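# Place the green block into the blue tray

## Task

Get the green block inside the blue tray. The robot must stay upright and must not end up leaning, and nothing may be knocked or moved out of the work area.

## Robot and tools

ROBOT. A Rainbow Robotics RB-Y1: a two-wheel differential base with two rear casters, a folding torso (a leg with ankle, knee and hip, then chest), a head, and two 7-joint arms with parallel grippers. Each wrist has a camera housing that sticks out sideways and can collide with things. The base is 0.58 m wide, extends 0.10 m in front of the wheel axle and 0.57 m behind it, and sweeps a 0.58 m radius when spinning in place. It cannot strafe.

FRAMES. Base frame: origin on the floor between the drive wheels, x forward, y left, z up, in metres. The chest, left_hand and right_hand readouts use it. A hand point sits between the finger pads, 0.03 m back from the tips; fingers point along the hand's -z and close along its x. Printed hand positions drift at long reach or under load. base_odometry is in the odometry frame (the base frame at scene start), counts only wheel rotation (slip looks like motion), and gives heading in rad, left positive, -3.142 to 3.142.

TOOL move. Optional arguments form one action; "cameras" and "blocking" are extras. Allowed combinations: base and/or joints (with optional min_time_s or contact_limits); target alone or with min_time_s; contact_limits alone. No action means it just reports state and images.
- base: one velocity command, not a position. x_m_s is forward speed in m/s (0.005 to 1.5 either sign, or 0), turn_rad_s is leftward turn rate in rad/s (0.02 to 1.509 either sign, or 0), for_s is duration in s (0.1 to 5). Omitted speeds are 0. Distance is roughly speed times for_s; acceleration is 0.4 m/s² (turns 0.5 rad/s²), and coasting to a halt can take up to about 3 s afterward.
- joints: absolute targets keyed by joint name, radians except grippers in metres of pad opening (0 to 0.1). Ranges: torso_squat_rad 0 to 1.2 (bigger lowers chest); torso_shift_rad -0.3 to 0.6 (hips forward); torso_pitch_rad -0.2 to 1.4 (bow forward); torso_yaw_rad -1.5 to 1.5 (left positive; raise both arms out 0.2 rad or more first). Shoulder pitch ±2.356 (negative swings forward/up); left_shoulder_roll_rad 0 to 3.141, right_shoulder_roll_rad -3.141 to 0 (both lift outward); shoulder yaw ±2.094; elbow -2.617 to 0.01 (negative bends); forearm roll ±3.141; wrist pitch -1.57 to 1.919; hand roll ±2.705; head_pan_rad ±0.523 (left positive); head_tilt_rad -0.35 to 1.57 (positive looks down). Combined torso rules: squat+shift<=1.52; squat-shift+pitch<=1.57; shift+0.5pitch-0.4squat<=0.7; shift+0.3pitch-0.5squat<=0.39; violations leave commanded torso joints "off_target".
- target: one hand's absolute pose: side "left" or "right", x, y, z in metres in the base frame (-3 to 3), quat_wxyz as the hand lines print it. It is solved once into joint angles, so the path is an arc (can bow over 0.1 m on big moves; break long moves into steps). Result says "reached" (within 10 mm and 2 degrees), "short" with the error, or "refused" with a reason. It always blocks and is refused while another move runs.
- min_time_s: 0.1 to 8, the minimum duration of arm, head and torso motions.
- contact_limits: gripper current caps in mA, 200 to 672.5, by gripper key; lower caps weaken grip. Default 672.5, kept until changed.
- cameras: list of "head_camera", "left_wrist_camera", "right_wrist_camera" or "all"; [] for none.
- blocking: true (default) waits for all motion to settle; false returns after about 0.5 s while motion continues.

OTHER TOOLS. wait(seconds 0 to 10, cameras) lets time pass and returns state, earlier if running moves settle. stop(cameras) brakes everything you commanded; braked joints say "stopped". zoom_image(camera, region [x0,y0,x1,y1] in pixels from the top-left, at most 504 by 504) enlarges part of that camera's latest image. finished_scene(scene) ends the current scene, given its number; irreversible.

RESULTS. "move" reads "done" or the worst status. Joint words: "done", "off_target" (resting away from target, maybe still pushing), "time_out", "contact_stop" (torso only), "limit_stop_at_<name>" (self-collision guard), "not_followed" with "joint command not followed" (arm check blocked the command), "torque_fault", "limit_stop_at_motor_heat". A contact_stop or time_out on one joint halts its whole group (torso, left arm, right arm). A refused call or an unrequested stop cancels the remaining calls of that reply. on_its_own lists things the robot did by itself. lidar_m: 12 distances in 30-degree sectors, first straight ahead, counter-clockwise, at 0.23 m height, "-" for nothing. motor_effort: wheel load in percent, bracket is the peak; at rest usually under 30. Joint torques and external torques follow arm joint order; wrist force/torque are raw, offset by up to 16 N. Temperatures appear per arm.

GRASPING. Command a gripper opening at least 0.005 m below the object's width; "off_target" is then normal. Each arm carries at most 3 kg.

AVOID. Fast bending with outstretched arms, sudden stops while driving, or driving into furniture can topple the robot. The base keeps pushing when blocked; a stalled wheel switches motors off for 2 s. Arms must never strike or squeeze each other (keep shoulder rolls about 0.5 rad outward when both reach forward). Torque over joint limits (shoulders 64.4, elbow 33.1, wrist joints 23 N m) freezes the robot for 10 s; motors at 80 °C brake an arm for 30 to 60 s. Don't drop objects from height, slam things, or end with the robot leaning.

Each tool is called as a command line: name --argument value for each argument, lists and objects as JSON in quotes; but a table of rows of numbers goes row by row, as --pt "numbers of a row", without its own name.

## Session

move

Scene clock: 0.00 s.
Joint torques (N m): no reading
External joint torques (N m): no reading
Motor temperatures (°C): left_arm=[41 43 43 35 46 41 50] | right_arm=[41 43 41 39 42 42 46]
Wrist force (N): no reading
Wrist torque (N m): no reading
Wrist force, peak (N): no reading
base_odometry: x=+0.000 y=+0.000 heading=+0.000
lidar_m: 2.30 2.21 1.81 1.70 2.37 2.87 2.87 3.06 2.12 2.55 2.86 2.42
base_status: not commanded
joint_positions: torso_squat_rad=+0.350 torso_shift_rad=+0.000 torso_pitch_rad=+0.000 torso_yaw_rad=+0.000 left_shoulder_pitch_rad=-0.027 left_shoulder_roll_rad=+0.000 left_shoulder_yaw_rad=+0.005 left_elbow_rad=-0.293 left_forearm_roll_rad=-0.048 left_wrist_pitch_rad=-0.015 left_hand_roll_rad=-0.002 left_gripper_m=+0.099 right_shoulder_pitch_rad=+0.000 right_shoulder_roll_rad=-0.021 right_shoulder_yaw_rad=+0.032 right_elbow_rad=-0.154 right_forearm_roll_rad=+0.046 right_wrist_pitch_rad=+0.002 right_hand_roll_rad=-0.050 right_gripper_m=+0.100 head_pan_rad=+0.000 head_tilt_rad=+0.400
joint_status: not commanded
wheel_motors_off: 0
motor_effort: left_wheel=+3 right_wheel=+2
chest: x=-0.2280 y=+0.0002 z=+1.2475 quat_wxyz=(+1.000, +0.000, +0.000, +0.000) (m; base frame)
left_hand: x=-0.0637 y=+0.2189 z=+0.5816 quat_wxyz=(+0.986, +0.003, -0.166, -0.027) (m; base frame)
right_hand: x=-0.1535 y=-0.2341 z=+0.5662 quat_wxyz=(+0.997, -0.010, -0.076, +0.015) (m; base frame)
pictures: head_camera, left_wrist_camera, right_wrist_camera
Images, in order (width x height): head_camera 896x504, left_wrist_camera 644x364, right_wrist_camera 644x364.

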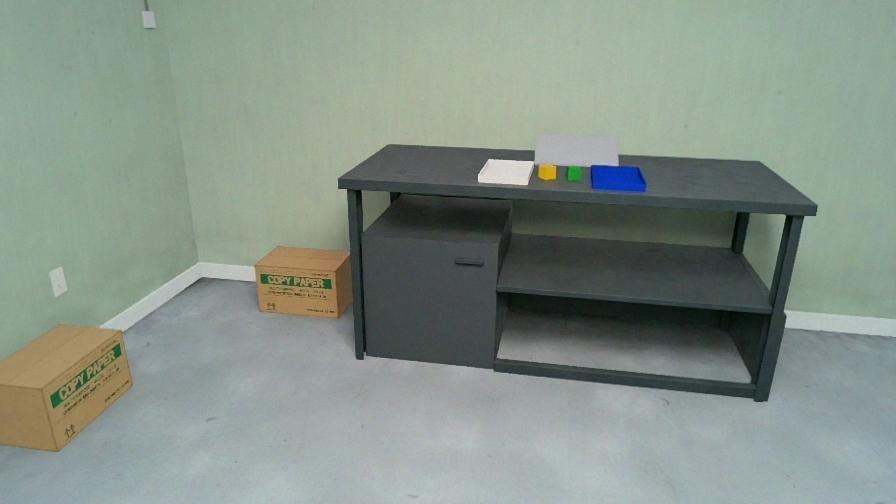

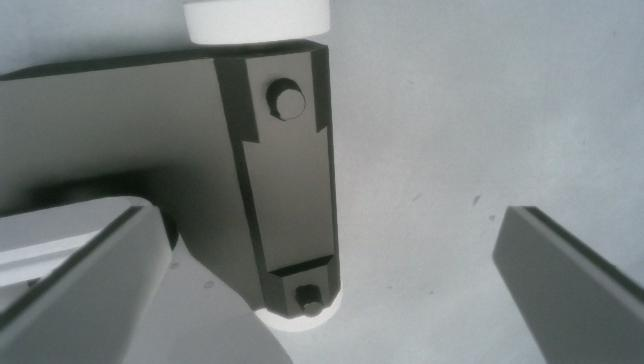

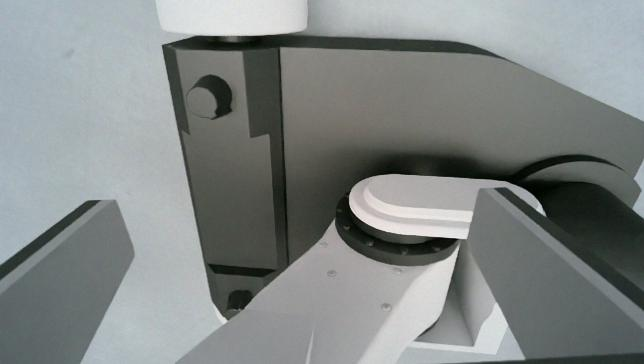

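move --base '{"turn_rad_s":-0.2,"for_s":1.0}'

move --base '{"x_m_s":0.4,"for_s":2.75}' --joints '{"head_tilt_rad":0.6}' --cameras '["head_camera"]'

Scene clock: 9.83 s.
Joint torques (N m): left_arm=[-3.99 -1 0.46 -2.17 -0.11 -0.55 -0.08] | right_arm=[-1.62 -0.92 0.37 -0.27 0.23 -0.45 0.03]
External joint torques (N m): left_arm=[-0.2 -1.12 0.47 -0.02 -0.12 0.16 -0.07] | right_arm=[0.26 0.18 0.42 0.11 0.19 -0.09 0.02]
Wrist force (N): left_arm=[-4.1 2.0 -15.8] | right_arm=[-0.9 -0.8 -5.6]
Wrist torque (N m): left_arm=[0.54 -1.03 0.04] | right_arm=[0.11 -0.06 0.02]
Wrist force, peak (N): left_arm=[-4.0 1.7 -16.5] | right_arm=[-1.0 -0.8 -5.9]
move: done
base_odometry: x=+0.000 y=+0.000 heading=-0.199
lidar_m: 2.29 2.37 1.80 2.09 1.80 2.97 2.87 2.99 2.19 2.12 2.65 2.41
base_status: done (sent for 1 of 1 s)
joint_positions: torso_squat_rad=+0.350 torso_shift_rad=+0.000 torso_pitch_rad=+0.000 torso_yaw_rad=+0.000 left_shoulder_pitch_rad=-0.027 left_shoulder_roll_rad=+0.000 left_shoulder_yaw_rad=+0.005 left_elbow_rad=-0.293 left_forearm_roll_rad=-0.048 left_wrist_pitch_rad=-0.015 left_hand_roll_rad=-0.002 left_gripper_m=+0.099 right_shoulder_pitch_rad=+0.000 right_shoulder_roll_rad=-0.021 right_shoulder_yaw_rad=+0.032 right_elbow_rad=-0.154 right_forearm_roll_rad=+0.046 right_wrist_pitch_rad=+0.002 right_hand_roll_rad=-0.050 right_gripper_m=+0.100 head_pan_rad=+0.000 head_tilt_rad=+0.400
joint_status: not commanded
wheel_motors_off: 0
motor_effort: left_wheel=+15(31) right_wheel=+0(17)
chest: x=-0.2280 y=+0.0002 z=+1.2475 quat_wxyz=(+1.000, +0.000, +0.000, +0.000) (m; base frame)
left_hand: x=-0.0637 y=+0.2189 z=+0.5816 quat_wxyz=(+0.986, +0.003, -0.166, -0.027) (m; base frame)
right_hand: x=-0.1535 y=-0.2341 z=+0.5662 quat_wxyz=(+0.997, -0.010, -0.076, +0.015) (m; base frame)
pictures: none

Scene clock: 14.03 s.
Joint torques (N m): left_arm=[-3.42 -0.29 -0.14 -1.92 0.09 -0.47 -0.12] | right_arm=[-1.34 -0.93 0 -0.07 0.31 -0.48 -0.02]
External joint torques (N m): left_arm=[0.37 -0.42 -0.14 0.23 0.09 0.25 -0.11] | right_arm=[0.54 0.16 0.04 0.31 0.28 -0.12 -0.03]
Wrist force (N): left_arm=[-4.2 1.7 -16.0] | right_arm=[-1.0 -0.8 -5.6]
Wrist torque (N m): left_arm=[0.59 -1.04 0.06] | right_arm=[0.11 -0.08 0.01]
Wrist force, peak (N): left_arm=[-4.4 2.0 -16.4] | right_arm=[-1.3 -0.9 -5.8]
move: done
base_odometry: x=+1.085 y=-0.219 heading=-0.200
lidar_m: 1.20 1.22 1.75 1.72 1.76 2.99 3.97 3.59 2.53 2.55 2.66 1.45
base_status: done (sent for 2.77 of 2.77 s)
joint_positions: torso_squat_rad=+0.350 torso_shift_rad=+0.000 torso_pitch_rad=+0.000 torso_yaw_rad=+0.000 left_shoulder_pitch_rad=-0.027 left_shoulder_roll_rad=+0.000 left_shoulder_yaw_rad=+0.005 left_elbow_rad=-0.293 left_forearm_roll_rad=-0.048 left_wrist_pitch_rad=-0.015 left_hand_roll_rad=-0.002 left_gripper_m=+0.099 right_shoulder_pitch_rad=+0.000 right_shoulder_roll_rad=-0.021 right_shoulder_yaw_rad=+0.032 right_elbow_rad=-0.154 right_forearm_roll_rad=+0.046 right_wrist_pitch_rad=+0.002 right_hand_roll_rad=-0.050 right_gripper_m=+0.100 head_pan_rad=+0.000 head_tilt_rad=+0.600
joint_status: all done
wheel_motors_off: 0
motor_effort: left_wheel=-3(38) right_wheel=+5(36)
chest: x=-0.2280 y=+0.0002 z=+1.2475 quat_wxyz=(+1.000, +0.000, +0.000, +0.000) (m; base frame)
left_hand: x=-0.0636 y=+0.2189 z=+0.5816 quat_wxyz=(+0.986, +0.003, -0.166, -0.027) (m; base frame)
right_hand: x=-0.1534 y=-0.2341 z=+0.5662 quat_wxyz=(+0.997, -0.010, -0.076, +0.015) (m; base frame)
pictures: head_camera
Images, in order (width x height): head_camera 896x504.

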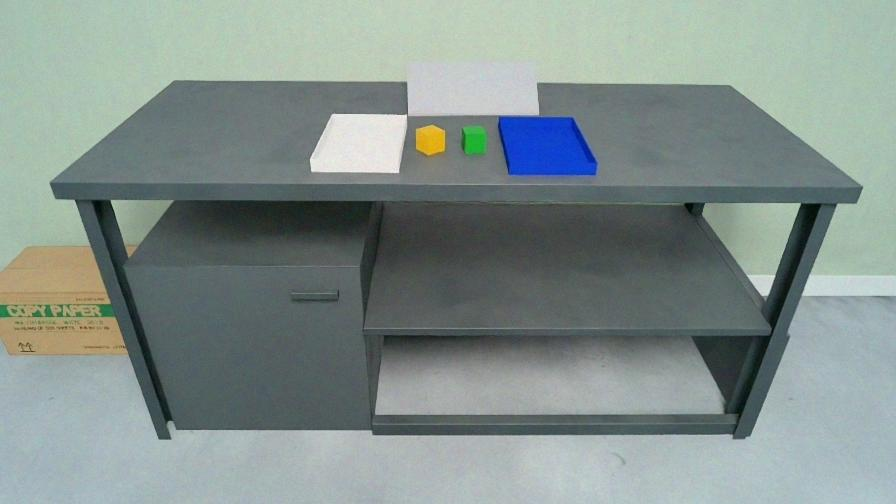

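move --target '{"side":"right","x":0.2,"y":-0.2,"z":1.1,"quat_wxyz":[1,0,0,0]}' --min_time_s 2

move --base '{"x_m_s":0.35,"for_s":2.2}' --joints '{"head_tilt_rad":0.85}' --cameras '["all"]'

Scene clock: 21.77 s.
Joint torques (N m): left_arm=[-3.28 -0.39 0.19 -2.09 -0.16 -0.6 -0.17] | right_arm=[-21.82 -9.71 -7.16 -3.72 0.61 -0.28 0.24]
External joint torques (N m): left_arm=[0.5 -0.53 0.2 0.05 -0.17 0.11 -0.15] | right_arm=[-0.09 -0.43 1.95 -0.29 0.38 -0.26 0.24]
Wrist force (N): left_arm=[-4.5 1.6 -15.9] | right_arm=[-0.2 -0.9 -5.4]
Wrist torque (N m): left_arm=[0.60 -1.08 0.03] | right_arm=[0.12 -0.03 0.08]
Wrist force, peak (N): left_arm=[-4.3 1.6 -16.4] | right_arm=[-1.7 -1.5 -6.2]
move: done
base_odometry: x=+1.085 y=-0.219 heading=-0.200
lidar_m: 1.18 1.21 1.75 1.70 1.76 3.00 3.98 3.60 2.52 2.55 2.65 1.46
base_status: not commanded
joint_positions: torso_squat_rad=+0.350 torso_shift_rad=+0.000 torso_pitch_rad=+0.000 torso_yaw_rad=+0.000 left_shoulder_pitch_rad=-0.027 left_shoulder_roll_rad=+0.000 left_shoulder_yaw_rad=+0.005 left_elbow_rad=-0.293 left_forearm_roll_rad=-0.048 left_wrist_pitch_rad=-0.015 left_hand_roll_rad=-0.002 left_gripper_m=+0.099 right_shoulder_pitch_rad=-1.016 right_shoulder_roll_rad=-0.774 right_shoulder_yaw_rad=+0.611 right_elbow_rad=-1.522 right_forearm_roll_rad=-1.215 right_wrist_pitch_rad=+1.919 right_hand_roll_rad=-0.778 right_gripper_m=+0.100 head_pan_rad=+0.000 head_tilt_rad=+0.600
joint_status: all done
wheel_motors_off: 0
motor_effort: left_wheel=-4(6) right_wheel=+6(8)
chest: x=-0.2280 y=+0.0002 z=+1.2475 quat_wxyz=(+1.000, +0.000, +0.000, +0.000) (m; base frame)
left_hand: x=-0.0636 y=+0.2189 z=+0.5816 quat_wxyz=(+0.986, +0.003, -0.166, -0.027) (m; base frame)
right_hand: x=+0.2001 y=-0.1999 z=+1.1003 quat_wxyz=(+1.000, +0.000, -0.001, +0.000) (m; base frame)
right_hand_status: reached (checked arc, planned for 2.0 s): 0 mm and 0.1 deg off.
pictures: none

Scene clock: 25.20 s.
Joint torques (N m): left_arm=[-3.57 -0.62 -0.64 -1.96 -0.17 -0.48 0.14] | right_arm=[-22.13 -9.96 -7.83 -3.96 0.39 -0.28 0.1]
External joint torques (N m): left_arm=[0.21 -0.75 -0.63 0.18 -0.18 0.23 0.16] | right_arm=[-0.4 -0.68 1.28 -0.53 0.16 -0.26 0.1]
Wrist force (N): left_arm=[-4.1 1.5 -16.0] | right_arm=[-0.1 -0.9 -5.6]
Wrist torque (N m): left_arm=[0.61 -1.01 0.06] | right_arm=[0.12 -0.04 0.09]
Wrist force, peak (N): left_arm=[-3.8 1.8 -16.5] | right_arm=[0.0 -1.0 -5.9]
move: done
base_odometry: x=+1.839 y=-0.372 heading=-0.200
lidar_m: 0.70 0.44 0.58 1.69 1.74 2.51 4.75 3.00 2.65 2.56 0.99 1.09
base_status: done (sent for 2.2 of 2.2 s)
joint_positions: torso_squat_rad=+0.350 torso_shift_rad=+0.000 torso_pitch_rad=+0.000 torso_yaw_rad=+0.000 left_shoulder_pitch_rad=-0.027 left_shoulder_roll_rad=+0.000 left_shoulder_yaw_rad=+0.005 left_elbow_rad=-0.293 left_forearm_roll_rad=-0.048 left_wrist_pitch_rad=-0.015 left_hand_roll_rad=-0.002 left_gripper_m=+0.099 right_shoulder_pitch_rad=-1.016 right_shoulder_roll_rad=-0.774 right_shoulder_yaw_rad=+0.611 right_elbow_rad=-1.522 right_forearm_roll_rad=-1.215 right_wrist_pitch_rad=+1.919 right_hand_roll_rad=-0.778 right_gripper_m=+0.100 head_pan_rad=+0.000 head_tilt_rad=+0.850
joint_status: all done
wheel_motors_off: 0
motor_effort: left_wheel=-5(15) right_wheel=+4(30)
chest: x=-0.2280 y=+0.0002 z=+1.2475 quat_wxyz=(+1.000, +0.000, +0.000, +0.000) (m; base frame)
left_hand: x=-0.0636 y=+0.2189 z=+0.5816 quat_wxyz=(+0.986, +0.003, -0.166, -0.027) (m; base frame)
right_hand: x=+0.2000 y=-0.1999 z=+1.1002 quat_wxyz=(+1.000, +0.000, -0.001, +0.000) (m; base frame)
pictures: head_camera, left_wrist_camera, right_wrist_camera
Images, in order (width x height): head_camera 896x504, left_wrist_camera 644x364, right_wrist_camera 644x364.

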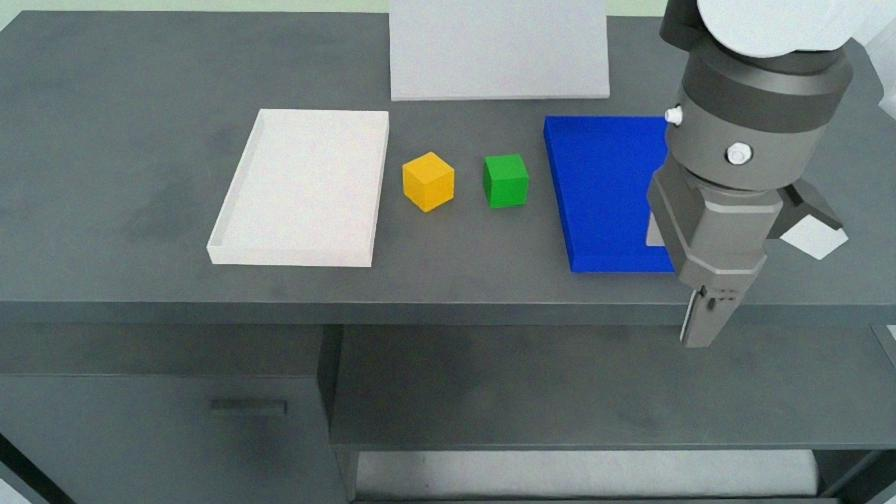

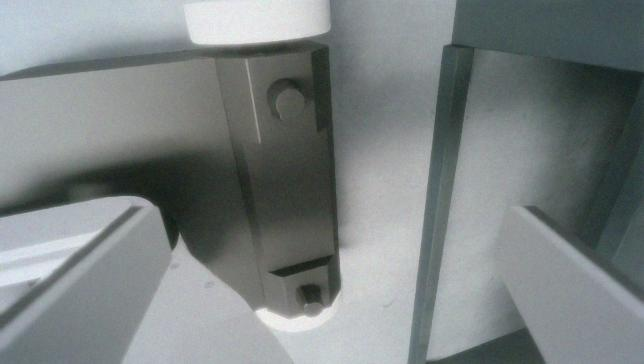

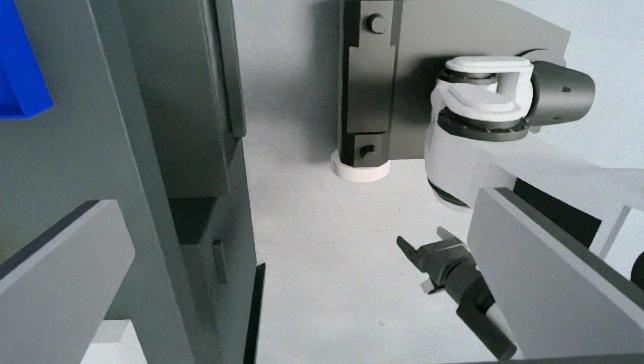

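move --base '{"x_m_s":0.2,"for_s":1.0}'

move --target '{"side":"right","x":0.42,"y":-0.085,"z":1.03,"quat_wxyz":[1,0,0,0]}' --min_time_s 2 --cameras '["head_camera","right_wrist_camera"]'

Scene clock: 33.80 s.
Joint torques (N m): left_arm=[-3.73 -0.43 0.32 -2.31 -0.25 -0.6 0.05] | right_arm=[-22.1 -10.22 -7.82 -3.89 0.42 -0.25 0.09]
External joint torques (N m): left_arm=[0.05 -0.56 0.33 -0.17 -0.26 0.11 0.06] | right_arm=[-0.36 -0.94 1.29 -0.46 0.19 -0.23 0.09]
Wrist force (N): left_arm=[-3.6 2.1 -15.9] | right_arm=[-0.1 -1.1 -5.7]
Wrist torque (N m): left_arm=[0.56 -0.97 0.06] | right_arm=[0.14 -0.04 0.09]
Wrist force, peak (N): left_arm=[-3.7 1.9 -16.5] | right_arm=[-0.2 -0.9 -5.9]
move: done
base_odometry: x=+2.035 y=-0.412 heading=-0.201
lidar_m: 0.70 0.28 0.28 0.81 1.76 2.65 4.95 3.15 2.65 0.93 0.99 0.90
base_status: done (sent for 1 of 1 s)
joint_positions: torso_squat_rad=+0.350 torso_shift_rad=+0.000 torso_pitch_rad=+0.000 torso_yaw_rad=+0.000 left_shoulder_pitch_rad=-0.027 left_shoulder_roll_rad=+0.000 left_shoulder_yaw_rad=+0.005 left_elbow_rad=-0.293 left_forearm_roll_rad=-0.048 left_wrist_pitch_rad=-0.015 left_hand_roll_rad=-0.002 left_gripper_m=+0.099 right_shoulder_pitch_rad=-1.016 right_shoulder_roll_rad=-0.774 right_shoulder_yaw_rad=+0.611 right_elbow_rad=-1.522 right_forearm_roll_rad=-1.215 right_wrist_pitch_rad=+1.919 right_hand_roll_rad=-0.778 right_gripper_m=+0.100 head_pan_rad=+0.000 head_tilt_rad=+0.850
joint_status: not commanded
wheel_motors_off: 0
motor_effort: left_wheel=-5(15) right_wheel=+6(28)
chest: x=-0.2280 y=+0.0002 z=+1.2475 quat_wxyz=(+1.000, +0.000, +0.000, +0.000) (m; base frame)
left_hand: x=-0.0636 y=+0.2189 z=+0.5816 quat_wxyz=(+0.986, +0.003, -0.166, -0.027) (m; base frame)
right_hand: x=+0.2000 y=-0.1999 z=+1.1002 quat_wxyz=(+1.000, +0.000, -0.001, +0.000) (m; base frame)
pictures: none

Scene clock: 36.13 s.
Joint torques (N m): left_arm=[-3.59 -0.46 0.09 -1.85 -0.19 -0.67 -0.01] | right_arm=[-27.27 -7.68 -0.48 -4.5 0.62 -1.07 0.06]
External joint torques (N m): left_arm=[0.19 -0.59 0.09 0.29 -0.2 0.04 0.01] | right_arm=[-0.43 0.73 1.55 0.95 0.23 0.15 0.03]
Wrist force (N): left_arm=[-4.3 1.6 -15.7] | right_arm=[-3.7 -1.4 -4.8]
Wrist torque (N m): left_arm=[0.59 -1.05 0.04] | right_arm=[0.12 -0.26 -0.12]
Wrist force, peak (N): left_arm=[-4.3 1.8 -16.5] | right_arm=[-2.4 -2.7 -5.5]
move: short
base_odometry: x=+2.035 y=-0.412 heading=-0.201
lidar_m: 0.70 0.27 0.29 0.81 1.75 2.66 4.95 3.15 2.65 0.93 0.99 0.89
base_status: not commanded
joint_positions: torso_squat_rad=+0.350 torso_shift_rad=+0.000 torso_pitch_rad=+0.000 torso_yaw_rad=+0.000 left_shoulder_pitch_rad=-0.027 left_shoulder_roll_rad=+0.000 left_shoulder_yaw_rad=+0.005 left_elbow_rad=-0.293 left_forearm_roll_rad=-0.048 left_wrist_pitch_rad=-0.015 left_hand_roll_rad=-0.002 left_gripper_m=+0.099 right_shoulder_pitch_rad=-1.336 right_shoulder_roll_rad=-0.169 right_shoulder_yaw_rad=+0.697 right_elbow_rad=-0.267 right_forearm_roll_rad=-0.869 right_wrist_pitch_rad=+0.806 right_hand_roll_rad=-0.365 right_gripper_m=+0.100 head_pan_rad=+0.000 head_tilt_rad=+0.850
joint_status: all done
wheel_motors_off: 0
motor_effort: left_wheel=-5(6) right_wheel=+6(7)
chest: x=-0.2280 y=+0.0002 z=+1.2475 quat_wxyz=(+1.000, +0.000, +0.000, +0.000) (m; base frame)
left_hand: x=-0.0636 y=+0.2189 z=+0.5816 quat_wxyz=(+0.986, +0.003, -0.166, -0.027) (m; base frame)
right_hand: x=+0.4191 y=-0.0851 z=+1.0306 quat_wxyz=(+0.950, +0.064, -0.307, +0.000) (m; base frame)
right_hand_status: short (checked arc, as near as the solve gets, planned for 2.0 s): 1 mm and 36.5 deg off. The place is met; only the turn is off.
pictures: head_camera, right_wrist_camera
Images, in order (width x height): head_camera 896x504, right_wrist_camera 644x364.

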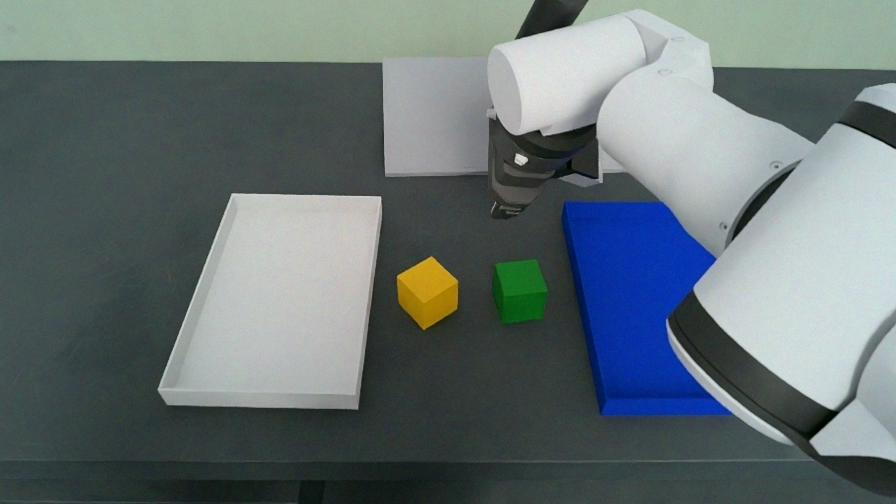

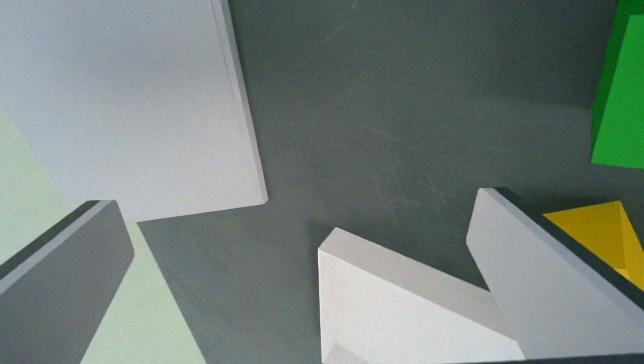

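move --target '{"side":"right","x":0.28,"y":-0.2,"z":1.17,"quat_wxyz":[1,0,0,0]}' --min_time_s 1.5

move --joints '{"torso_pitch_rad":0.35,"head_tilt_rad":0.55}' --min_time_s 1.5

move --target '{"side":"right","x":0.42,"y":-0.089,"z":1.01,"quat_wxyz":[1,0,0,0]}' --min_time_s 2 --cameras '["head_camera","right_wrist_camera"]'

Scene clock: 42.70 s.
Joint torques (N m): left_arm=[-3.54 -0.33 -0.26 -1.84 -0.03 -0.52 -0.04] | right_arm=[-26.94 -10.02 -6.25 -4.6 0.43 -0.19 -0.09]
External joint torques (N m): left_arm=[0.24 -0.46 -0.25 0.3 -0.04 0.19 -0.03] | right_arm=[-1.22 -0.41 -0.46 -0.52 0.2 -0.16 -0.09]
Wrist force (N): left_arm=[-3.9 2.0 -16.0] | right_arm=[-0.1 -0.9 -5.6]
Wrist torque (N m): left_arm=[0.55 -1.00 0.06] | right_arm=[0.12 -0.03 0.08]
Wrist force, peak (N): left_arm=[-3.8 2.3 -16.4] | right_arm=[-4.4 -1.5 -5.0]
move: done
base_odometry: x=+2.035 y=-0.412 heading=-0.201
lidar_m: 0.69 0.28 0.30 0.80 1.76 2.65 4.95 3.15 2.65 0.92 0.99 0.88
base_status: not commanded
joint_positions: torso_squat_rad=+0.350 torso_shift_rad=+0.000 torso_pitch_rad=+0.000 torso_yaw_rad=+0.000 left_shoulder_pitch_rad=-0.027 left_shoulder_roll_rad=+0.000 left_shoulder_yaw_rad=+0.005 left_elbow_rad=-0.293 left_forearm_roll_rad=-0.048 left_wrist_pitch_rad=-0.015 left_hand_roll_rad=-0.002 left_gripper_m=+0.099 right_shoulder_pitch_rad=-1.412 right_shoulder_roll_rad=-0.602 right_shoulder_yaw_rad=+0.646 right_elbow_rad=-0.803 right_forearm_roll_rad=-1.131 right_wrist_pitch_rad=+1.912 right_hand_roll_rad=-0.418 right_gripper_m=+0.100 head_pan_rad=+0.000 head_tilt_rad=+0.850
joint_status: all done
wheel_motors_off: 0
motor_effort: left_wheel=-5(6) right_wheel=+6(7)
chest: x=-0.2280 y=+0.0002 z=+1.2475 quat_wxyz=(+1.000, +0.000, +0.000, +0.000) (m; base frame)
left_hand: x=-0.0636 y=+0.2189 z=+0.5816 quat_wxyz=(+0.986, +0.003, -0.166, -0.027) (m; base frame)
right_hand: x=+0.2799 y=-0.2000 z=+1.1702 quat_wxyz=(+1.000, +0.000, +0.001, +0.000) (m; base frame)
right_hand_status: reached (checked arc, planned for 1.5 s): 0 mm and 0.1 deg off.
pictures: none

Scene clock: 44.53 s.
Joint torques (N m): left_arm=[4.89 -0.38 0.22 1.51 -0.1 0.1 -0.01] | right_arm=[-25.05 -9.68 -5.68 -5.17 0.25 0.46 -0.1]
External joint torques (N m): left_arm=[-0.31 -0.41 0.19 0.1 -0.1 0.17 -0.01] | right_arm=[-1.09 0.09 -0.17 -0.65 0.27 -0.15 -0.08]
Wrist force (N): left_arm=[-1.6 1.6 -16.2] | right_arm=[1.9 -1.1 -5.2]
Wrist torque (N m): left_arm=[0.60 -0.84 -0.01] | right_arm=[0.15 0.07 0.10]
Wrist force, peak (N): left_arm=[-2.1 2.3 -16.9] | right_arm=[1.9 -0.9 -5.7]
move: done
base_odometry: x=+2.035 y=-0.412 heading=-0.201
lidar_m: 0.68 0.27 0.28 0.82 1.75 2.66 4.95 3.15 2.65 0.92 0.98 0.89
base_status: not commanded
joint_positions: torso_squat_rad=+0.350 torso_shift_rad=+0.000 torso_pitch_rad=+0.350 torso_yaw_rad=+0.000 left_shoulder_pitch_rad=-0.027 left_shoulder_roll_rad=+0.000 left_shoulder_yaw_rad=+0.005 left_elbow_rad=-0.293 left_forearm_roll_rad=-0.048 left_wrist_pitch_rad=-0.015 left_hand_roll_rad=-0.002 left_gripper_m=+0.099 right_shoulder_pitch_rad=-1.412 right_shoulder_roll_rad=-0.602 right_shoulder_yaw_rad=+0.646 right_elbow_rad=-0.803 right_forearm_roll_rad=-1.131 right_wrist_pitch_rad=+1.912 right_hand_roll_rad=-0.418 right_gripper_m=+0.100 head_pan_rad=+0.000 head_tilt_rad=+0.550
joint_status: all done
wheel_motors_off: 0
motor_effort: left_wheel=-4(6) right_wheel=+4(9)
chest: x=-0.1219 y=+0.0002 z=+1.2287 quat_wxyz=(+0.985, +0.000, +0.174, +0.000) (m; base frame)
left_hand: x=-0.1959 y=+0.2189 z=+0.5469 quat_wxyz=(+1.000, -0.002, +0.008, -0.027) (m; base frame)
right_hand: x=+0.3287 y=-0.2000 z=+0.9819 quat_wxyz=(+0.985, +0.000, +0.175, +0.000) (m; base frame)
pictures: none

Scene clock: 46.87 s.
Joint torques (N m): left_arm=[5.28 -0.6 0.42 1.27 -0.04 0.09 -0.01] | right_arm=[-28.18 -6.15 -1.99 -4.12 0.54 -0.1 -0.14]
External joint torques (N m): left_arm=[0.08 -0.64 0.39 -0.14 -0.04 0.17 -0.01] | right_arm=[-1.7 2.19 1.43 0.88 0.28 -0.05 -0.14]
Wrist force (N): left_arm=[-1.9 1.4 -16.2] | right_arm=[-0.3 -1.2 -5.8]
Wrist torque (N m): left_arm=[0.60 -0.88 0.03] | right_arm=[0.16 -0.04 0.09]
Wrist force, peak (N): left_arm=[-1.6 1.7 -16.8] | right_arm=[0.4 -1.5 -6.0]
move: done
base_odometry: x=+2.035 y=-0.412 heading=-0.201
lidar_m: 0.69 0.28 0.28 0.80 1.75 2.65 4.95 3.15 2.66 0.93 0.98 0.89
base_status: not commanded
joint_positions: torso_squat_rad=+0.350 torso_shift_rad=+0.000 torso_pitch_rad=+0.350 torso_yaw_rad=+0.000 left_shoulder_pitch_rad=-0.027 left_shoulder_roll_rad=+0.000 left_shoulder_yaw_rad=+0.005 left_elbow_rad=-0.293 left_forearm_roll_rad=-0.048 left_wrist_pitch_rad=-0.015 left_hand_roll_rad=-0.002 left_gripper_m=+0.099 right_shoulder_pitch_rad=-1.691 right_shoulder_roll_rad=-0.336 right_shoulder_yaw_rad=+0.686 right_elbow_rad=-0.470 right_forearm_roll_rad=-0.973 right_wrist_pitch_rad=+1.579 right_hand_roll_rad=-0.452 right_gripper_m=+0.100 head_pan_rad=+0.000 head_tilt_rad=+0.550
joint_status: all done
wheel_motors_off: 0
motor_effort: left_wheel=-4(6) right_wheel=+6(7)
chest: x=-0.1219 y=+0.0002 z=+1.2287 quat_wxyz=(+0.985, +0.000, +0.174, +0.000) (m; base frame)
left_hand: x=-0.1959 y=+0.2189 z=+0.5469 quat_wxyz=(+1.000, -0.002, +0.008, -0.027) (m; base frame)
right_hand: x=+0.4194 y=-0.0894 z=+1.0103 quat_wxyz=(+1.000, +0.001, -0.004, +0.000) (m; base frame)
right_hand_status: reached (checked arc, planned for 2.0 s): 1 mm and 0.5 deg off.
pictures: head_camera, right_wrist_camera
Images, in order (width x height): head_camera 896x504, right_wrist_camera 644x364.

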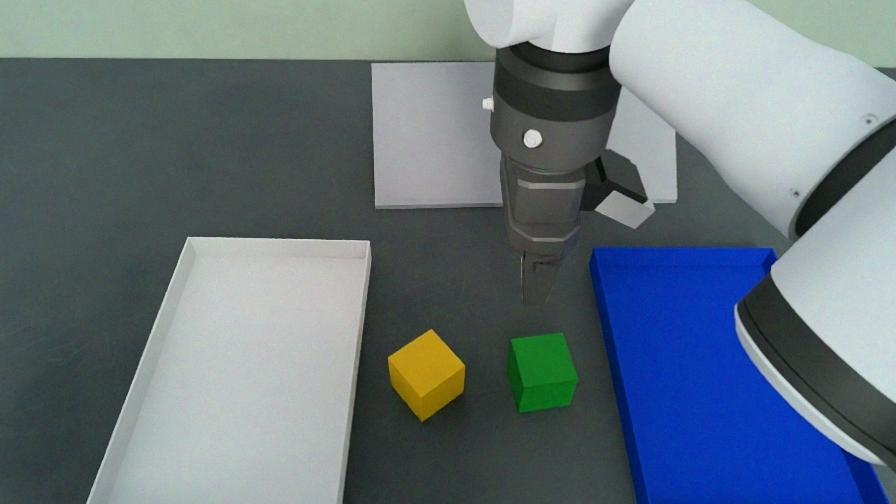

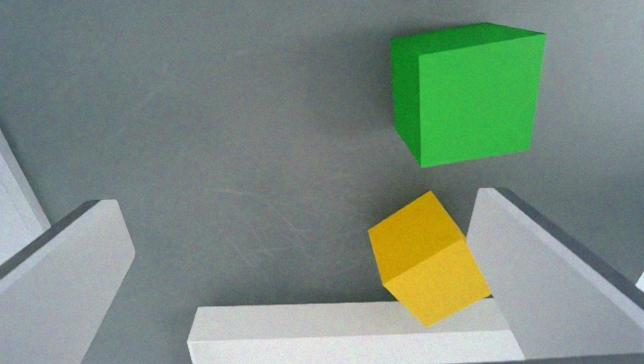

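move --target '{"side":"right","x":0.395,"y":-0.092,"z":0.945,"quat_wxyz":[1,0,0,0]}' --min_time_s 1 --cameras '["head_camera","right_wrist_camera"]'

Scene clock: 56.33 s.
Joint torques (N m): left_arm=[5.4 -0.48 0.4 1.49 -0.24 0.1 0.06] | right_arm=[-12.24 -6.72 0.81 -1.29 3 -2.84 0.01]
External joint torques (N m): left_arm=[0.24 -0.51 0.37 0.1 -0.24 0.17 0.06] | right_arm=[13.06 0.72 5.5 3.84 2.75 -2.82 0.01]
Wrist force (N): left_arm=[-1.2 2.1 -16.5] | right_arm=[-8.4 1.4 30.5]
Wrist torque (N m): left_arm=[0.54 -0.80 0.02] | right_arm=[0.22 2.15 -0.04]
Wrist force, peak (N): left_arm=[-1.5 2.1 -16.9] | right_arm=[-8.4 1.9 34.5]
move: done
base_odometry: x=+2.035 y=-0.412 heading=-0.201
lidar_m: 0.70 0.28 0.29 0.81 1.74 2.66 4.95 3.16 2.64 0.93 0.99 0.89
base_status: not commanded
joint_positions: torso_squat_rad=+0.350 torso_shift_rad=-0.001 torso_pitch_rad=+0.349 torso_yaw_rad=+0.000 left_shoulder_pitch_rad=-0.027 left_shoulder_roll_rad=+0.000 left_shoulder_yaw_rad=+0.005 left_elbow_rad=-0.293 left_forearm_roll_rad=-0.048 left_wrist_pitch_rad=-0.015 left_hand_roll_rad=-0.002 left_gripper_m=+0.099 right_shoulder_pitch_rad=-1.503 right_shoulder_roll_rad=-0.358 right_shoulder_yaw_rad=+0.715 right_elbow_rad=-0.670 right_forearm_roll_rad=-0.945 right_wrist_pitch_rad=+1.531 right_hand_roll_rad=-0.542 right_gripper_m=+0.100 head_pan_rad=+0.000 head_tilt_rad=+0.550
joint_status: all done
wheel_motors_off: 0
motor_effort: left_wheel=-3(6) right_wheel=+3(8)
chest: x=-0.1226 y=+0.0002 z=+1.2288 quat_wxyz=(+0.985, +0.000, +0.173, +0.000) (m; base frame)
left_hand: x=-0.1957 y=+0.2189 z=+0.5469 quat_wxyz=(+1.000, -0.002, +0.007, -0.027) (m; base frame)
right_hand: x=+0.3950 y=-0.0905 z=+0.9484 quat_wxyz=(+1.000, +0.001, +0.002, +0.001) (m; base frame)
right_hand_status: reached (checked arc, planned for 1.0 s): 4 mm and 0.2 deg off.
pictures: head_camera, right_wrist_camera
Images, in order (width x height): head_camera 896x504, right_wrist_camera 644x364.

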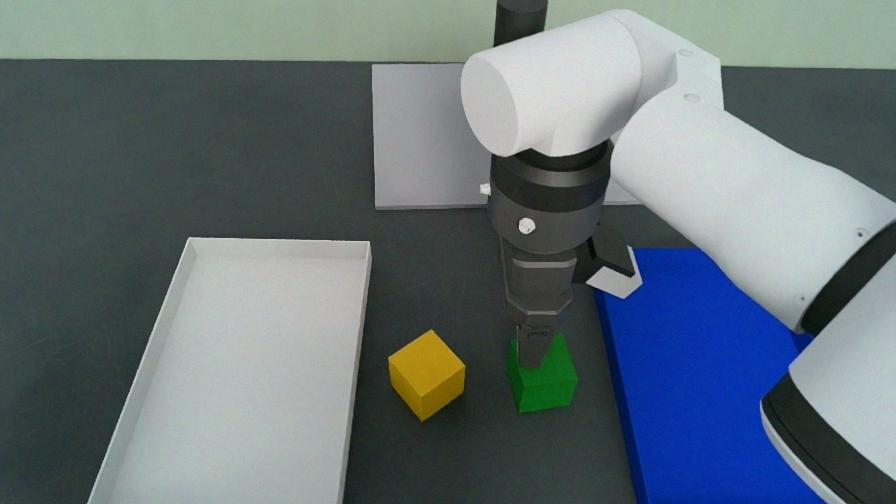

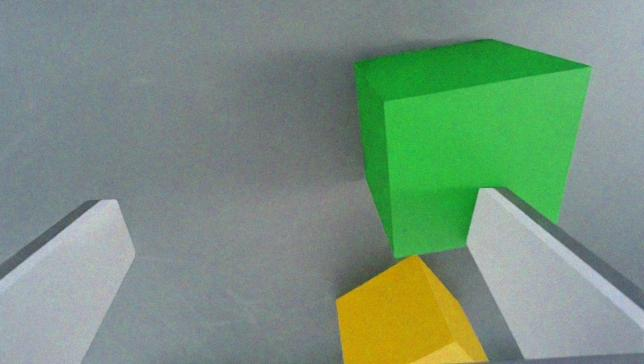

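move --target '{"side":"right","x":0.395,"y":-0.092,"z":0.985,"quat_wxyz":[1,0,0,0]}' --min_time_s 1

move --target '{"side":"right","x":0.345,"y":-0.1,"z":0.975,"quat_wxyz":[1,0,0,0]}' --min_time_s 1 --cameras '["head_camera","right_wrist_camera"]'

Scene clock: 62.27 s.
Joint torques (N m): left_arm=[5.18 -0.49 0.59 1.55 -0.08 0.31 0.04] | right_arm=[-26.68 -8.72 -6.73 -6.09 0.27 0.05 -0.24]
External joint torques (N m): left_arm=[-0.02 -0.52 0.56 0.14 -0.08 0.38 0.04] | right_arm=[-1.32 -0.97 -1.19 -0.98 0.02 0.07 -0.24]
Wrist force (N): left_arm=[-2.1 1.4 -16.4] | right_arm=[-0.9 -0.7 -5.7]
Wrist torque (N m): left_arm=[0.63 -0.90 0.00] | right_arm=[0.10 -0.12 0.09]
Wrist force, peak (N): left_arm=[-2.1 2.2 -16.8] | right_arm=[-8.6 0.6 31.9]
move: done
base_odometry: x=+2.035 y=-0.412 heading=-0.201
lidar_m: 0.68 0.27 0.30 0.81 1.76 2.65 4.94 3.15 2.64 0.94 1.00 0.88
base_status: not commanded
joint_positions: torso_squat_rad=+0.350 torso_shift_rad=+0.000 torso_pitch_rad=+0.350 torso_yaw_rad=+0.000 left_shoulder_pitch_rad=-0.027 left_shoulder_roll_rad=+0.000 left_shoulder_yaw_rad=+0.005 left_elbow_rad=-0.293 left_forearm_roll_rad=-0.048 left_wrist_pitch_rad=-0.015 left_hand_roll_rad=-0.002 left_gripper_m=+0.099 right_shoulder_pitch_rad=-1.521 right_shoulder_roll_rad=-0.415 right_shoulder_yaw_rad=+0.697 right_elbow_rad=-0.794 right_forearm_roll_rad=-0.966 right_wrist_pitch_rad=+1.633 right_hand_roll_rad=-0.596 right_gripper_m=+0.100 head_pan_rad=+0.000 head_tilt_rad=+0.550
joint_status: all done
wheel_motors_off: 0
motor_effort: left_wheel=-4(5) right_wheel=+4(7)
chest: x=-0.1220 y=+0.0002 z=+1.2287 quat_wxyz=(+0.985, +0.000, +0.174, +0.000) (m; base frame)
left_hand: x=-0.1958 y=+0.2189 z=+0.5469 quat_wxyz=(+1.000, -0.002, +0.008, -0.027) (m; base frame)
right_hand: x=+0.3953 y=-0.0920 z=+0.9843 quat_wxyz=(+1.000, +0.000, +0.001, +0.000) (m; base frame)
right_hand_status: reached (checked arc, planned for 1.0 s): 1 mm and 0.2 deg off.
pictures: none

Scene clock: 63.67 s.
Joint torques (N m): left_arm=[5.51 -0.25 0.45 1.69 -0.11 0.31 -0.16] | right_arm=[-23.81 -7.64 -7.96 -6 0.33 -0.11 0.09]
External joint torques (N m): left_arm=[0.31 -0.29 0.42 0.28 -0.11 0.38 -0.16] | right_arm=[-1 -0.53 -0.22 -0.82 0.09 -0.09 0.09]
Wrist force (N): left_arm=[-1.5 2.0 -16.2] | right_arm=[-0.4 -0.4 -5.9]
Wrist torque (N m): left_arm=[0.55 -0.82 0.00] | right_arm=[0.06 -0.08 0.08]
Wrist force, peak (N): left_arm=[-2.1 2.2 -16.7] | right_arm=[-0.8 -0.5 -6.5]
move: done
base_odometry: x=+2.035 y=-0.412 heading=-0.201
lidar_m: 0.69 0.27 0.29 0.80 1.74 2.66 4.95 3.15 2.64 0.92 0.99 0.89
base_status: not commanded
joint_positions: torso_squat_rad=+0.350 torso_shift_rad=+0.000 torso_pitch_rad=+0.350 torso_yaw_rad=+0.000 left_shoulder_pitch_rad=-0.027 left_shoulder_roll_rad=+0.000 left_shoulder_yaw_rad=+0.005 left_elbow_rad=-0.293 left_forearm_roll_rad=-0.048 left_wrist_pitch_rad=-0.015 left_hand_roll_rad=-0.002 left_gripper_m=+0.099 right_shoulder_pitch_rad=-1.317 right_shoulder_roll_rad=-0.541 right_shoulder_yaw_rad=+0.689 right_elbow_rad=-1.262 right_forearm_roll_rad=-0.971 right_wrist_pitch_rad=+1.736 right_hand_roll_rad=-0.807 right_gripper_m=+0.100 head_pan_rad=+0.000 head_tilt_rad=+0.550
joint_status: all done
wheel_motors_off: 0
motor_effort: left_wheel=-4(5) right_wheel=+5(6)
chest: x=-0.1220 y=+0.0002 z=+1.2287 quat_wxyz=(+0.985, +0.000, +0.174, +0.000) (m; base frame)
left_hand: x=-0.1958 y=+0.2189 z=+0.5469 quat_wxyz=(+1.000, -0.002, +0.008, -0.027) (m; base frame)
right_hand: x=+0.3449 y=-0.0999 z=+0.9751 quat_wxyz=(+1.000, +0.000, +0.001, +0.000) (m; base frame)
right_hand_status: reached (checked arc, planned for 1.0 s): 0 mm and 0.1 deg off.
pictures: head_camera, right_wrist_camera
Images, in order (width x height): head_camera 896x504, right_wrist_camera 644x364.

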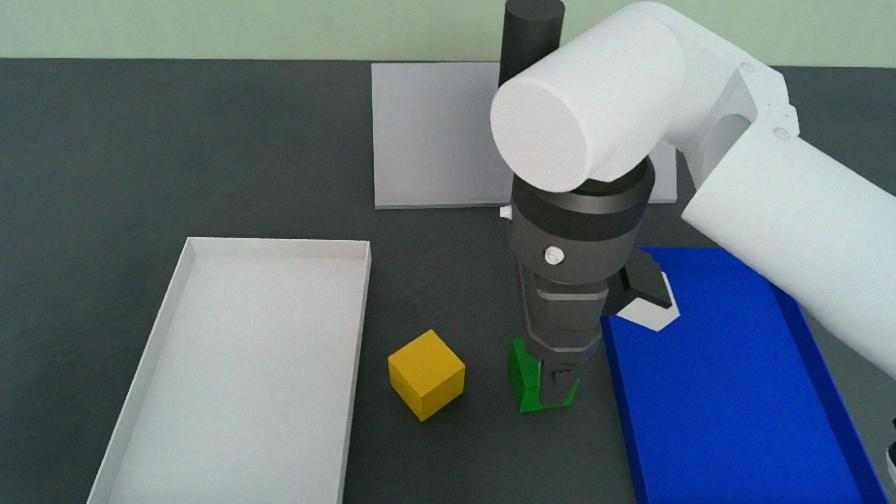

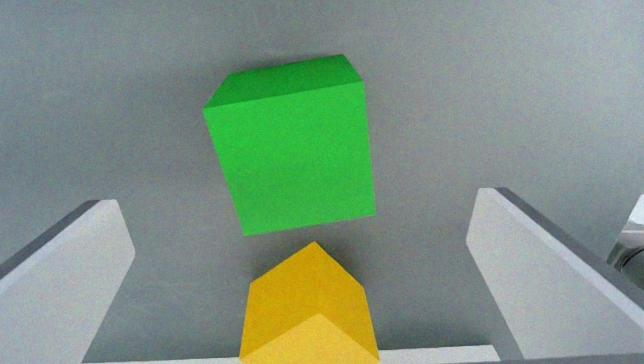

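move --target '{"side":"right","x":0.347,"y":-0.107,"z":0.902,"quat_wxyz":[0.9966,0,0,0.083]}' --min_time_s 1.5 --cameras '["head_camera","right_wrist_camera"]'

Scene clock: 74.87 s.
Joint torques (N m): left_arm=[5.23 -0.42 0.1 1.73 -0.1 0.22 0.05] | right_arm=[-22.15 -4.59 -5.21 -4.8 0.56 -0.24 0.23]
External joint torques (N m): left_arm=[0.04 -0.46 0.07 0.32 -0.1 0.29 0.04] | right_arm=[0.33 2.14 1.71 0.57 0.31 -0.22 0.23]
Wrist force (N): left_arm=[-1.9 2.0 -16.4] | right_arm=[-1.0 -0.8 -6.1]
Wrist torque (N m): left_arm=[0.56 -0.89 0.02] | right_arm=[0.10 -0.13 -0.08]
Wrist force, peak (N): left_arm=[-1.6 1.7 -16.8] | right_arm=[-0.8 -0.8 -6.1]
move: done
base_odometry: x=+2.035 y=-0.412 heading=-0.201
lidar_m: 0.68 0.27 0.30 0.81 1.75 2.66 4.95 3.15 2.66 0.93 0.99 0.87
base_status: not commanded
joint_positions: torso_squat_rad=+0.350 torso_shift_rad=+0.000 torso_pitch_rad=+0.350 torso_yaw_rad=+0.000 left_shoulder_pitch_rad=-0.027 left_shoulder_roll_rad=+0.000 left_shoulder_yaw_rad=+0.005 left_elbow_rad=-0.293 left_forearm_roll_rad=-0.048 left_wrist_pitch_rad=-0.015 left_hand_roll_rad=-0.002 left_gripper_m=+0.099 right_shoulder_pitch_rad=-1.249 right_shoulder_roll_rad=-0.484 right_shoulder_yaw_rad=+0.755 right_elbow_rad=-1.095 right_forearm_roll_rad=-0.912 right_wrist_pitch_rad=+1.543 right_hand_roll_rad=-0.557 right_gripper_m=+0.100 head_pan_rad=+0.000 head_tilt_rad=+0.550
joint_status: all done
wheel_motors_off: 0
motor_effort: left_wheel=-5(6) right_wheel=+5(7)
chest: x=-0.1220 y=+0.0002 z=+1.2287 quat_wxyz=(+0.985, +0.000, +0.174, +0.000) (m; base frame)
left_hand: x=-0.1958 y=+0.2189 z=+0.5469 quat_wxyz=(+1.000, -0.002, +0.008, -0.027) (m; base frame)
right_hand: x=+0.3472 y=-0.1071 z=+0.9023 quat_wxyz=(+0.997, +0.000, -0.001, +0.083) (m; base frame)
right_hand_status: reached (checked arc, planned for 1.5 s): 0 mm and 0.1 deg off.
pictures: head_camera, right_wrist_camera
Images, in order (width x height): head_camera 896x504, right_wrist_camera 644x364.

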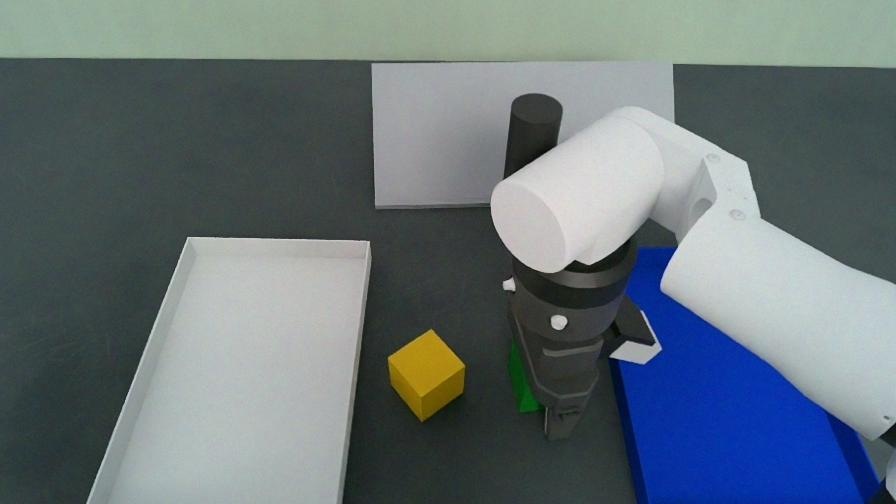

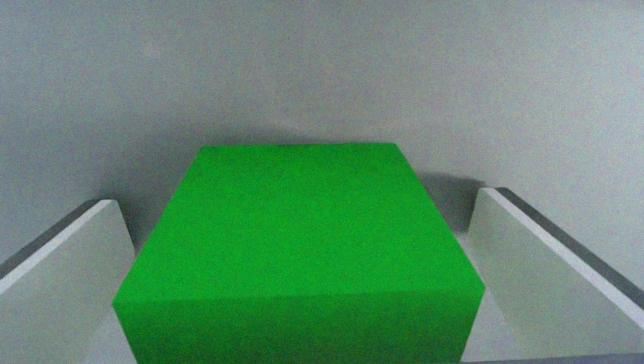

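move --joints '{"right_gripper_m":0.035}'

move --target '{"side":"right","x":0.347,"y":-0.107,"z":0.98,"quat_wxyz":[0.9966,0,0,0.083]}' --min_time_s 1.5 --cameras '["head_camera","right_wrist_camera"]'

Scene clock: 79.10 s.
Joint torques (N m): left_arm=[5.17 -0.26 -0.3 1.42 -0.11 0.01 0.17] | right_arm=[-22.48 -4.5 -5.36 -4.64 0.49 -0.28 0.2]
External joint torques (N m): left_arm=[-0.03 -0.3 -0.33 0.01 -0.11 0.09 0.17] | right_arm=[0 2.23 1.56 0.73 0.24 -0.25 0.2]
Wrist force (N): left_arm=[-1.6 2.0 -16.6] | right_arm=[-0.8 -0.7 -6.3]
Wrist torque (N m): left_arm=[0.55 -0.86 0.03] | right_arm=[0.10 -0.13 -0.09]
Wrist force, peak (N): left_arm=[-2.0 2.1 -16.8] | right_arm=[-0.9 -0.7 -6.5]
move: off_target
base_odometry: x=+2.035 y=-0.412 heading=-0.201
lidar_m: 0.70 0.27 0.29 0.80 1.76 2.65 4.95 3.15 2.64 0.94 0.99 0.89
base_status: not commanded
joint_positions: torso_squat_rad=+0.350 torso_shift_rad=+0.000 torso_pitch_rad=+0.350 torso_yaw_rad=+0.000 left_shoulder_pitch_rad=-0.027 left_shoulder_roll_rad=+0.000 left_shoulder_yaw_rad=+0.005 left_elbow_rad=-0.293 left_forearm_roll_rad=-0.048 left_wrist_pitch_rad=-0.015 left_hand_roll_rad=-0.002 left_gripper_m=+0.099 right_shoulder_pitch_rad=-1.249 right_shoulder_roll_rad=-0.484 right_shoulder_yaw_rad=+0.755 right_elbow_rad=-1.095 right_forearm_roll_rad=-0.912 right_wrist_pitch_rad=+1.543 right_hand_roll_rad=-0.557 right_gripper_m=+0.050 head_pan_rad=+0.000 head_tilt_rad=+0.550
joint_status: right_gripper_m off_target (ended at +0.050, target +0.035)
wheel_motors_off: 0
motor_effort: left_wheel=-5(5) right_wheel=+3(6)
chest: x=-0.1220 y=+0.0002 z=+1.2287 quat_wxyz=(+0.985, +0.000, +0.174, +0.000) (m; base frame)
left_hand: x=-0.1958 y=+0.2189 z=+0.5469 quat_wxyz=(+1.000, -0.002, +0.008, -0.027) (m; base frame)
right_hand: x=+0.3472 y=-0.1071 z=+0.9023 quat_wxyz=(+0.997, +0.000, -0.001, +0.083) (m; base frame)
pictures: none

Scene clock: 80.93 s.
Joint torques (N m): left_arm=[5.28 -0.31 0.25 1.59 -0.15 0.18 -0.05] | right_arm=[-24.47 -8.73 -8.02 -6.2 0.27 0.18 -0.16]
External joint torques (N m): left_arm=[0.08 -0.35 0.21 0.18 -0.15 0.25 -0.05] | right_arm=[-1.63 -1.32 -0.13 -1.18 0.03 0.21 -0.16]
Wrist force (N): left_arm=[-2.1 2.2 -16.2] | right_arm=[-0.6 -0.5 -6.6]
Wrist torque (N m): left_arm=[0.54 -0.89 0.03] | right_arm=[0.07 -0.10 0.07]
Wrist force, peak (N): left_arm=[-1.6 1.9 -16.7] | right_arm=[-0.9 -0.8 -7.1]
move: done
base_odometry: x=+2.035 y=-0.412 heading=-0.201
lidar_m: 0.70 0.27 0.29 0.82 1.75 2.66 4.94 3.15 2.65 0.94 0.99 0.87
base_status: not commanded
joint_positions: torso_squat_rad=+0.350 torso_shift_rad=+0.000 torso_pitch_rad=+0.350 torso_yaw_rad=+0.000 left_shoulder_pitch_rad=-0.027 left_shoulder_roll_rad=+0.000 left_shoulder_yaw_rad=+0.005 left_elbow_rad=-0.293 left_forearm_roll_rad=-0.048 left_wrist_pitch_rad=-0.015 left_hand_roll_rad=-0.002 left_gripper_m=+0.099 right_shoulder_pitch_rad=-1.323 right_shoulder_roll_rad=-0.565 right_shoulder_yaw_rad=+0.693 right_elbow_rad=-1.270 right_forearm_roll_rad=-0.992 right_wrist_pitch_rad=+1.736 right_hand_roll_rad=-0.636 right_gripper_m=+0.050 head_pan_rad=+0.000 head_tilt_rad=+0.550
joint_status: all done
wheel_motors_off: 0
motor_effort: left_wheel=-4(5) right_wheel=+5(7)
chest: x=-0.1220 y=+0.0002 z=+1.2287 quat_wxyz=(+0.985, +0.000, +0.174, +0.000) (m; base frame)
left_hand: x=-0.1958 y=+0.2189 z=+0.5469 quat_wxyz=(+1.000, -0.002, +0.008, -0.027) (m; base frame)
right_hand: x=+0.3469 y=-0.1069 z=+0.9799 quat_wxyz=(+0.997, +0.000, +0.000, +0.083) (m; base frame)
right_hand_status: reached (checked arc, planned for 1.5 s): 0 mm and 0.0 deg off.
pictures: head_camera, right_wrist_camera
Images, in order (width x height): head_camera 896x504, right_wrist_camera 644x364.

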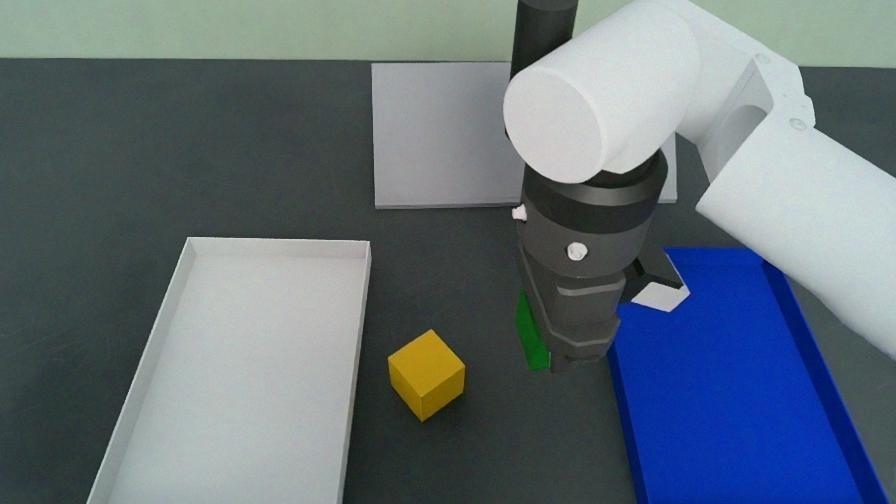

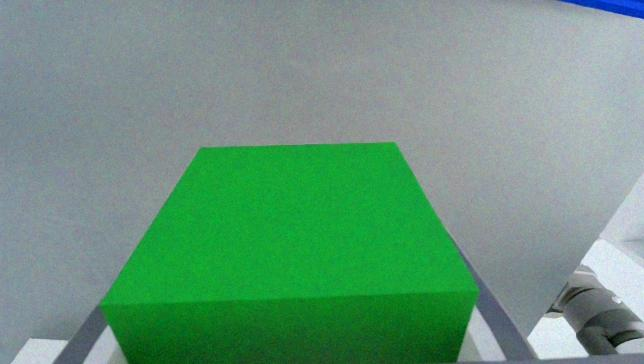

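move --target '{"side":"right","x":0.38,"y":-0.255,"z":0.985,"quat_wxyz":[0.9966,0,0,0.083]}' --min_time_s 2 --cameras '["head_camera","right_wrist_camera"]'

Scene clock: 87.00 s.
Joint torques (N m): left_arm=[5.22 -0.7 0.15 1.7 -0.09 0.25 -0.04] | right_arm=[-22.78 -13.21 -8.52 -3.9 0.25 -0.5 0.09]
External joint torques (N m): left_arm=[0.02 -0.74 0.12 0.29 -0.09 0.32 -0.04] | right_arm=[-0.48 -1.41 -0.76 0.48 -0.01 -0.46 0.09]
Wrist force (N): left_arm=[-1.6 1.9 -16.4] | right_arm=[-0.7 -0.4 -6.3]
Wrist torque (N m): left_arm=[0.57 -0.84 0.03] | right_arm=[0.04 -0.13 -0.09]
Wrist force, peak (N): left_arm=[-1.5 2.2 -16.9] | right_arm=[-0.8 -0.8 -6.8]
move: done
base_odometry: x=+2.035 y=-0.412 heading=-0.201
lidar_m: 0.70 0.27 0.29 0.82 1.75 2.67 4.94 3.16 2.65 0.93 0.99 0.89
base_status: not commanded
joint_positions: torso_squat_rad=+0.350 torso_shift_rad=+0.000 torso_pitch_rad=+0.350 torso_yaw_rad=+0.000 left_shoulder_pitch_rad=-0.027 left_shoulder_roll_rad=+0.000 left_shoulder_yaw_rad=+0.005 left_elbow_rad=-0.293 left_forearm_roll_rad=-0.048 left_wrist_pitch_rad=-0.015 left_hand_roll_rad=-0.002 left_gripper_m=+0.099 right_shoulder_pitch_rad=-1.262 right_shoulder_roll_rad=-0.812 right_shoulder_yaw_rad=+0.601 right_elbow_rad=-1.120 right_forearm_roll_rad=-1.070 right_wrist_pitch_rad=+1.666 right_hand_roll_rad=-0.272 right_gripper_m=+0.050 head_pan_rad=+0.000 head_tilt_rad=+0.550
joint_status: all done
wheel_motors_off: 0
motor_effort: left_wheel=-5(5) right_wheel=+2(7)
chest: x=-0.1220 y=+0.0002 z=+1.2287 quat_wxyz=(+0.985, +0.000, +0.174, +0.000) (m; base frame)
left_hand: x=-0.1958 y=+0.2189 z=+0.5469 quat_wxyz=(+1.000, -0.002, +0.008, -0.027) (m; base frame)
right_hand: x=+0.3800 y=-0.2547 z=+0.9851 quat_wxyz=(+0.997, +0.000, +0.000, +0.083) (m; base frame)
right_hand_status: reached (checked arc, planned for 2.0 s): 0 mm and 0.0 deg off.
pictures: head_camera, right_wrist_camera
Images, in order (width x height): head_camera 896x504, right_wrist_camera 644x364.

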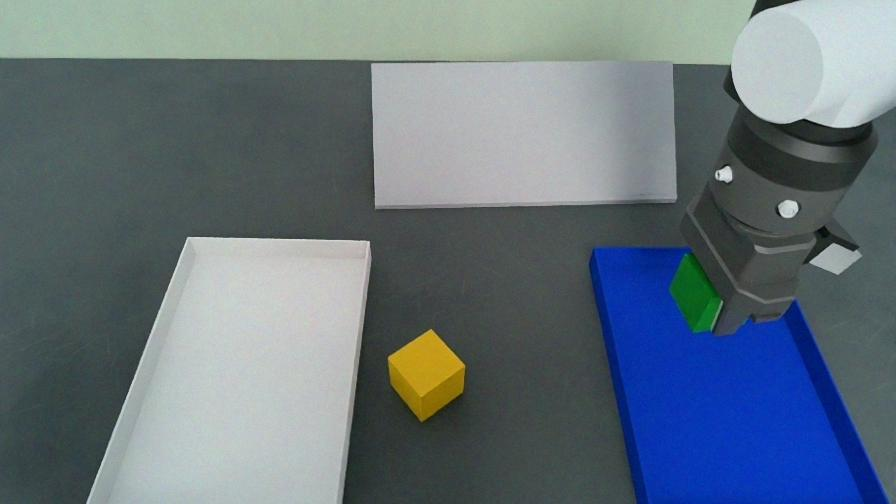

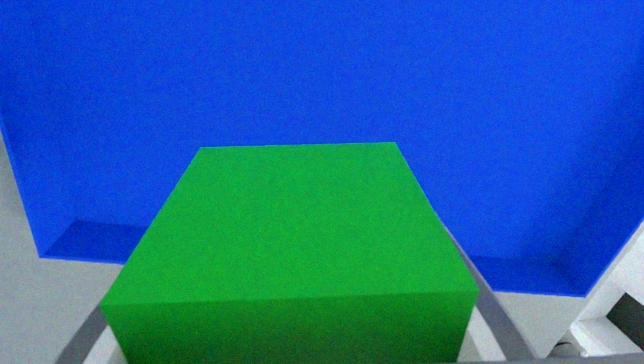

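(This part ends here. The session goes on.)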